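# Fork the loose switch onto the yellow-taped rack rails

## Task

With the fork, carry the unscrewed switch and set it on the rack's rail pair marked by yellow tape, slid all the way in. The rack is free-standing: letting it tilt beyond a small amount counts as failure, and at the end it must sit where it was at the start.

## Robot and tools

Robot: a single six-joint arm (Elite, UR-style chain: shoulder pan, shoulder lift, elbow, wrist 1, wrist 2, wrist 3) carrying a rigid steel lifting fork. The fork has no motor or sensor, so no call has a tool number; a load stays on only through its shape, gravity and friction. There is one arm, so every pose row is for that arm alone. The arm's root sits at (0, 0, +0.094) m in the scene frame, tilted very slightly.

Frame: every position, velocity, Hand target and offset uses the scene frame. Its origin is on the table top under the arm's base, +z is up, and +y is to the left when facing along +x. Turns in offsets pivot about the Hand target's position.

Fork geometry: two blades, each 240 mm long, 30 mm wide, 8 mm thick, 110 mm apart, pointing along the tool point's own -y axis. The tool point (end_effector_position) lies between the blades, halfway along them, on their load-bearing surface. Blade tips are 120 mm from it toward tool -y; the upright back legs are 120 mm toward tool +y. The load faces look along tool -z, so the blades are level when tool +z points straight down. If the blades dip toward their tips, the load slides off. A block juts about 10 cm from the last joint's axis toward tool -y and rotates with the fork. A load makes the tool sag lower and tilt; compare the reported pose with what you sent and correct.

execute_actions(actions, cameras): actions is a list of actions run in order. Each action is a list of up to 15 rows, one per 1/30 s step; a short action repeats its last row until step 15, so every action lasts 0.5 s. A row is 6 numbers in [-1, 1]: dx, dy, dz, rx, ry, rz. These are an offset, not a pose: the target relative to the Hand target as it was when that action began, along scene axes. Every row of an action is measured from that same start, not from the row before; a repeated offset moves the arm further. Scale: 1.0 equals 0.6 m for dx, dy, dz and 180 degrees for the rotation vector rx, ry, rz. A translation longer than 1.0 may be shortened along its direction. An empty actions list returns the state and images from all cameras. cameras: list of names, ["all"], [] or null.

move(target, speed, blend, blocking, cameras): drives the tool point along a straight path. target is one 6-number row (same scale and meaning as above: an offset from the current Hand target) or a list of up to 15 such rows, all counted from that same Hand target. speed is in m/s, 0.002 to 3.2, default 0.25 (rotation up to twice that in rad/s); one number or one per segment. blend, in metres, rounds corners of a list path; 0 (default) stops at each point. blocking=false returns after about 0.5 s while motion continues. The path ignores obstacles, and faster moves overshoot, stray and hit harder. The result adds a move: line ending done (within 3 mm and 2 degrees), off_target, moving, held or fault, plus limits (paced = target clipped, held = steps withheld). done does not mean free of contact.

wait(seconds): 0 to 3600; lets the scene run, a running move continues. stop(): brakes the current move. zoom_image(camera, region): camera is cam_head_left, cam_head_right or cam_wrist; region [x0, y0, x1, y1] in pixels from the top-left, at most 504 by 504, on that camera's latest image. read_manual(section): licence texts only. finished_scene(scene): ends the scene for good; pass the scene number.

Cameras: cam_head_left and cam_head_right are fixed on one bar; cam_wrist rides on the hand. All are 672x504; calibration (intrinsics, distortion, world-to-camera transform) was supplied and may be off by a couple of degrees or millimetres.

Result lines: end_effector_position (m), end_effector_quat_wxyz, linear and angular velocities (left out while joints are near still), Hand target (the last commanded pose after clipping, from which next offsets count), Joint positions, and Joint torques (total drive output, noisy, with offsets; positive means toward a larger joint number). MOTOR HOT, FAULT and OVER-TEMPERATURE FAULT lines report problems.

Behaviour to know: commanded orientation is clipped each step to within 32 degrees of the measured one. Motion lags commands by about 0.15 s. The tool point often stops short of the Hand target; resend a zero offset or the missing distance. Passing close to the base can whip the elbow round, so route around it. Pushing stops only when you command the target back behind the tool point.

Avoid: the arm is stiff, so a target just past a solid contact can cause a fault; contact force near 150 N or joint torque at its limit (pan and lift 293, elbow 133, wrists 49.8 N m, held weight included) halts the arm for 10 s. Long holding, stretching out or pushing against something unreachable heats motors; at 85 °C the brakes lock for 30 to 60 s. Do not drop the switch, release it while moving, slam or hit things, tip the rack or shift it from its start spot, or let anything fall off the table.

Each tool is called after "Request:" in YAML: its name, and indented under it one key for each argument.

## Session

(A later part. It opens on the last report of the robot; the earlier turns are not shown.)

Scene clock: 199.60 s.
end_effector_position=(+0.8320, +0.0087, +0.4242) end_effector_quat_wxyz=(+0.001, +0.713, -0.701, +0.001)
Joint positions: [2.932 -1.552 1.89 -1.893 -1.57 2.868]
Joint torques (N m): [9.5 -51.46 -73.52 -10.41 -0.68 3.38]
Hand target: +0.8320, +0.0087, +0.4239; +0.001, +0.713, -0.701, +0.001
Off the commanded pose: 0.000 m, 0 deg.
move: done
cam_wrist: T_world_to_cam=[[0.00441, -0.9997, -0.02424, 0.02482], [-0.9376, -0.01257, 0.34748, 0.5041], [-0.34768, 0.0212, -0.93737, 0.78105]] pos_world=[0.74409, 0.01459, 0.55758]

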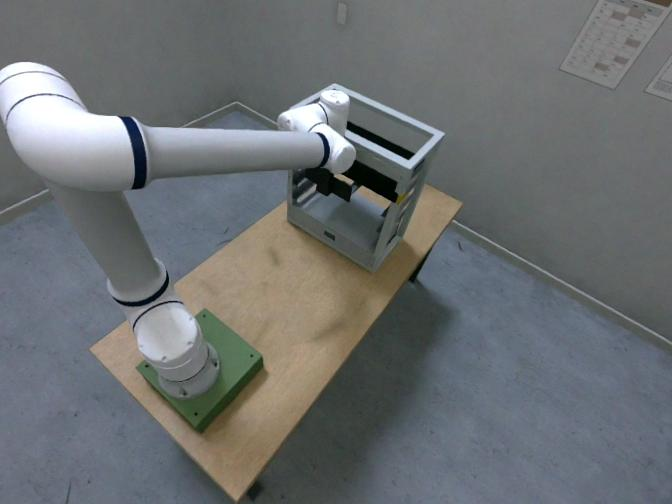

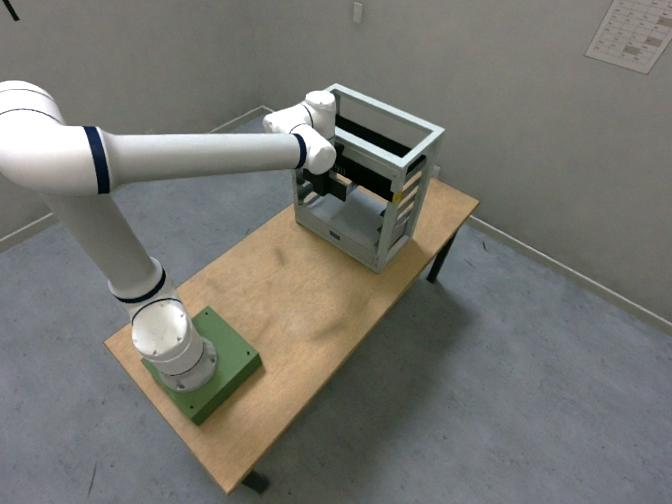

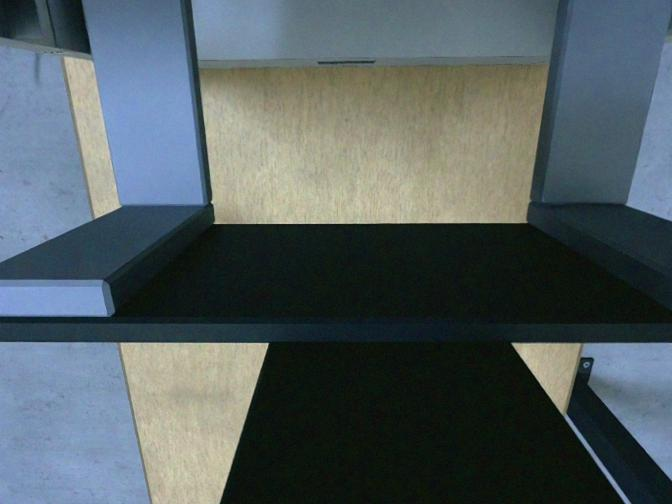

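Request:
move:
  target:
    - [-0.4667, -0.0087, 0, 0, 0, 0]
    - [-0.39, 0.4065, 0.2985, 0.00347, -0.36106, -0.00544]
  speed: [0.25, 0.4]
  blend: [0.02, 0]
  cameras: ["all"]

Request:
zoom_image:
  camera: "cam_wrist"
  region: [320, 0, 440, 110]

Request:
zoom_image:
  camera: "cam_head_left"
  region: [270, 80, 450, 280]

Request:
zoom_image:
  camera: "cam_head_right"
  region: [350, 160, 430, 230]

Scene clock: 214.43 s.
end_effector_position=(+0.5980, +0.2526, +0.6030) end_effector_quat_wxyz=(-0.379, +0.596, -0.598, +0.380)
Joint positions: [3.429 -1.79 2.569 -3.459 -1.787 3.256]
Joint torques (N m): [8.57 -14.54 -82.89 -13.23 -3.07 3.48]
Hand target: +0.5980, +0.2526, +0.6030; -0.379, +0.596, -0.598, +0.380
Off the commanded pose: 0.000 m, 0 deg.
move: done
cam_wrist: T_world_to_cam=[[0.01579, -0.9996, -0.02361, 0.26681], [-0.71148, 0.00536, -0.70269, 0.71922], [0.70253, 0.02789, -0.7111, 0.09603]] pos_world=[0.44003, 0.26017, 0.57997]

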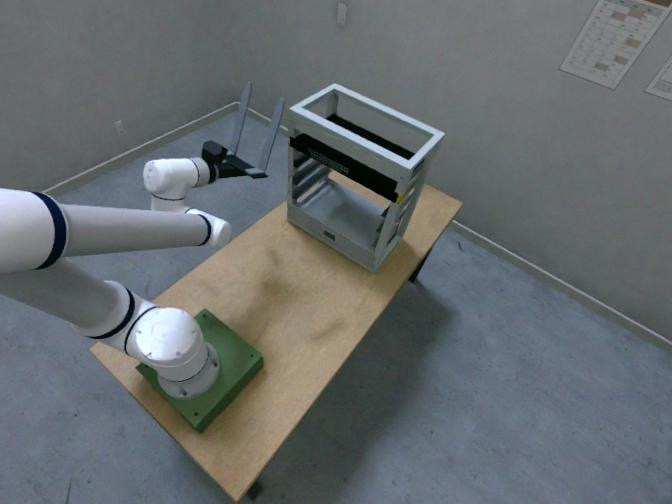

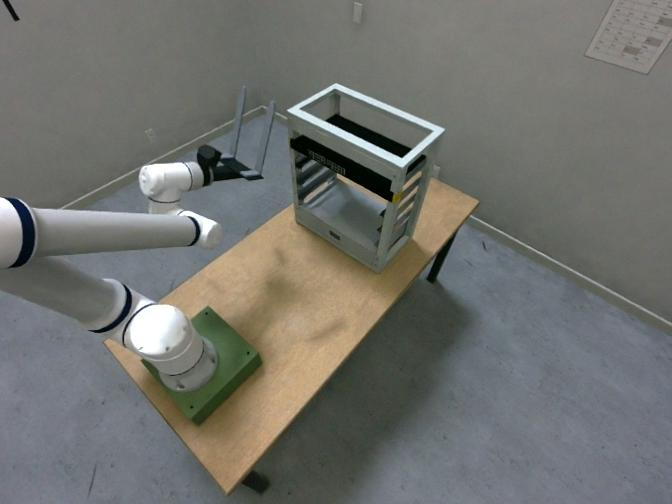

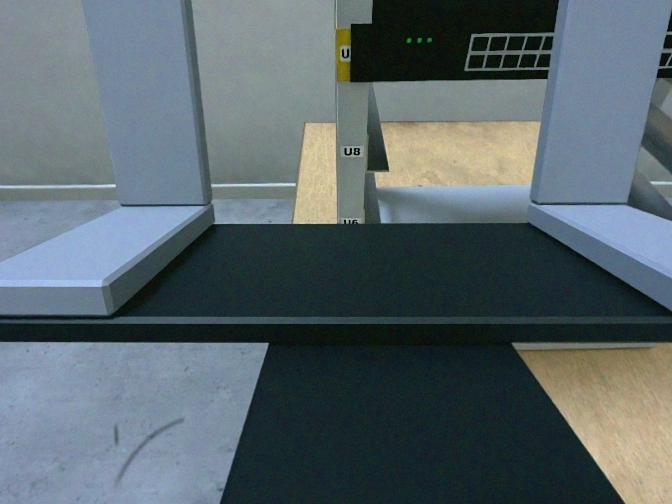

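Scaled by 4.200.

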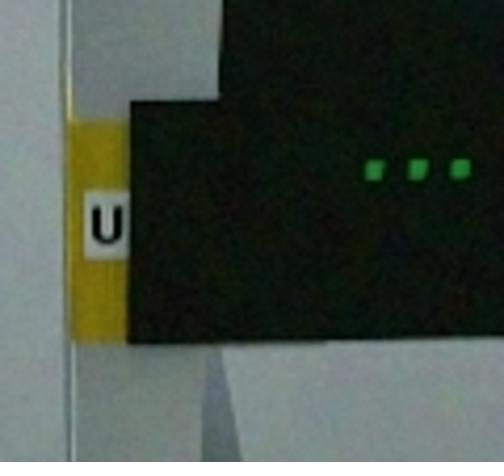

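Scaled by 2.520.

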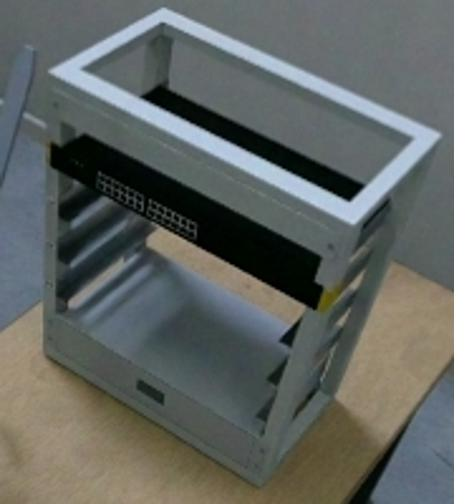

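Scaled by 6.300.

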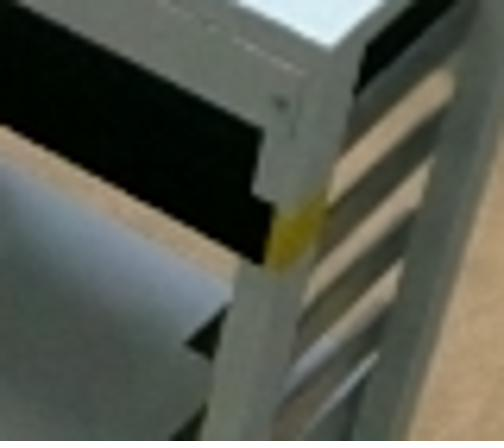

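Request:
finished_scene:
  scene: 2

The scene is finished: the task was done.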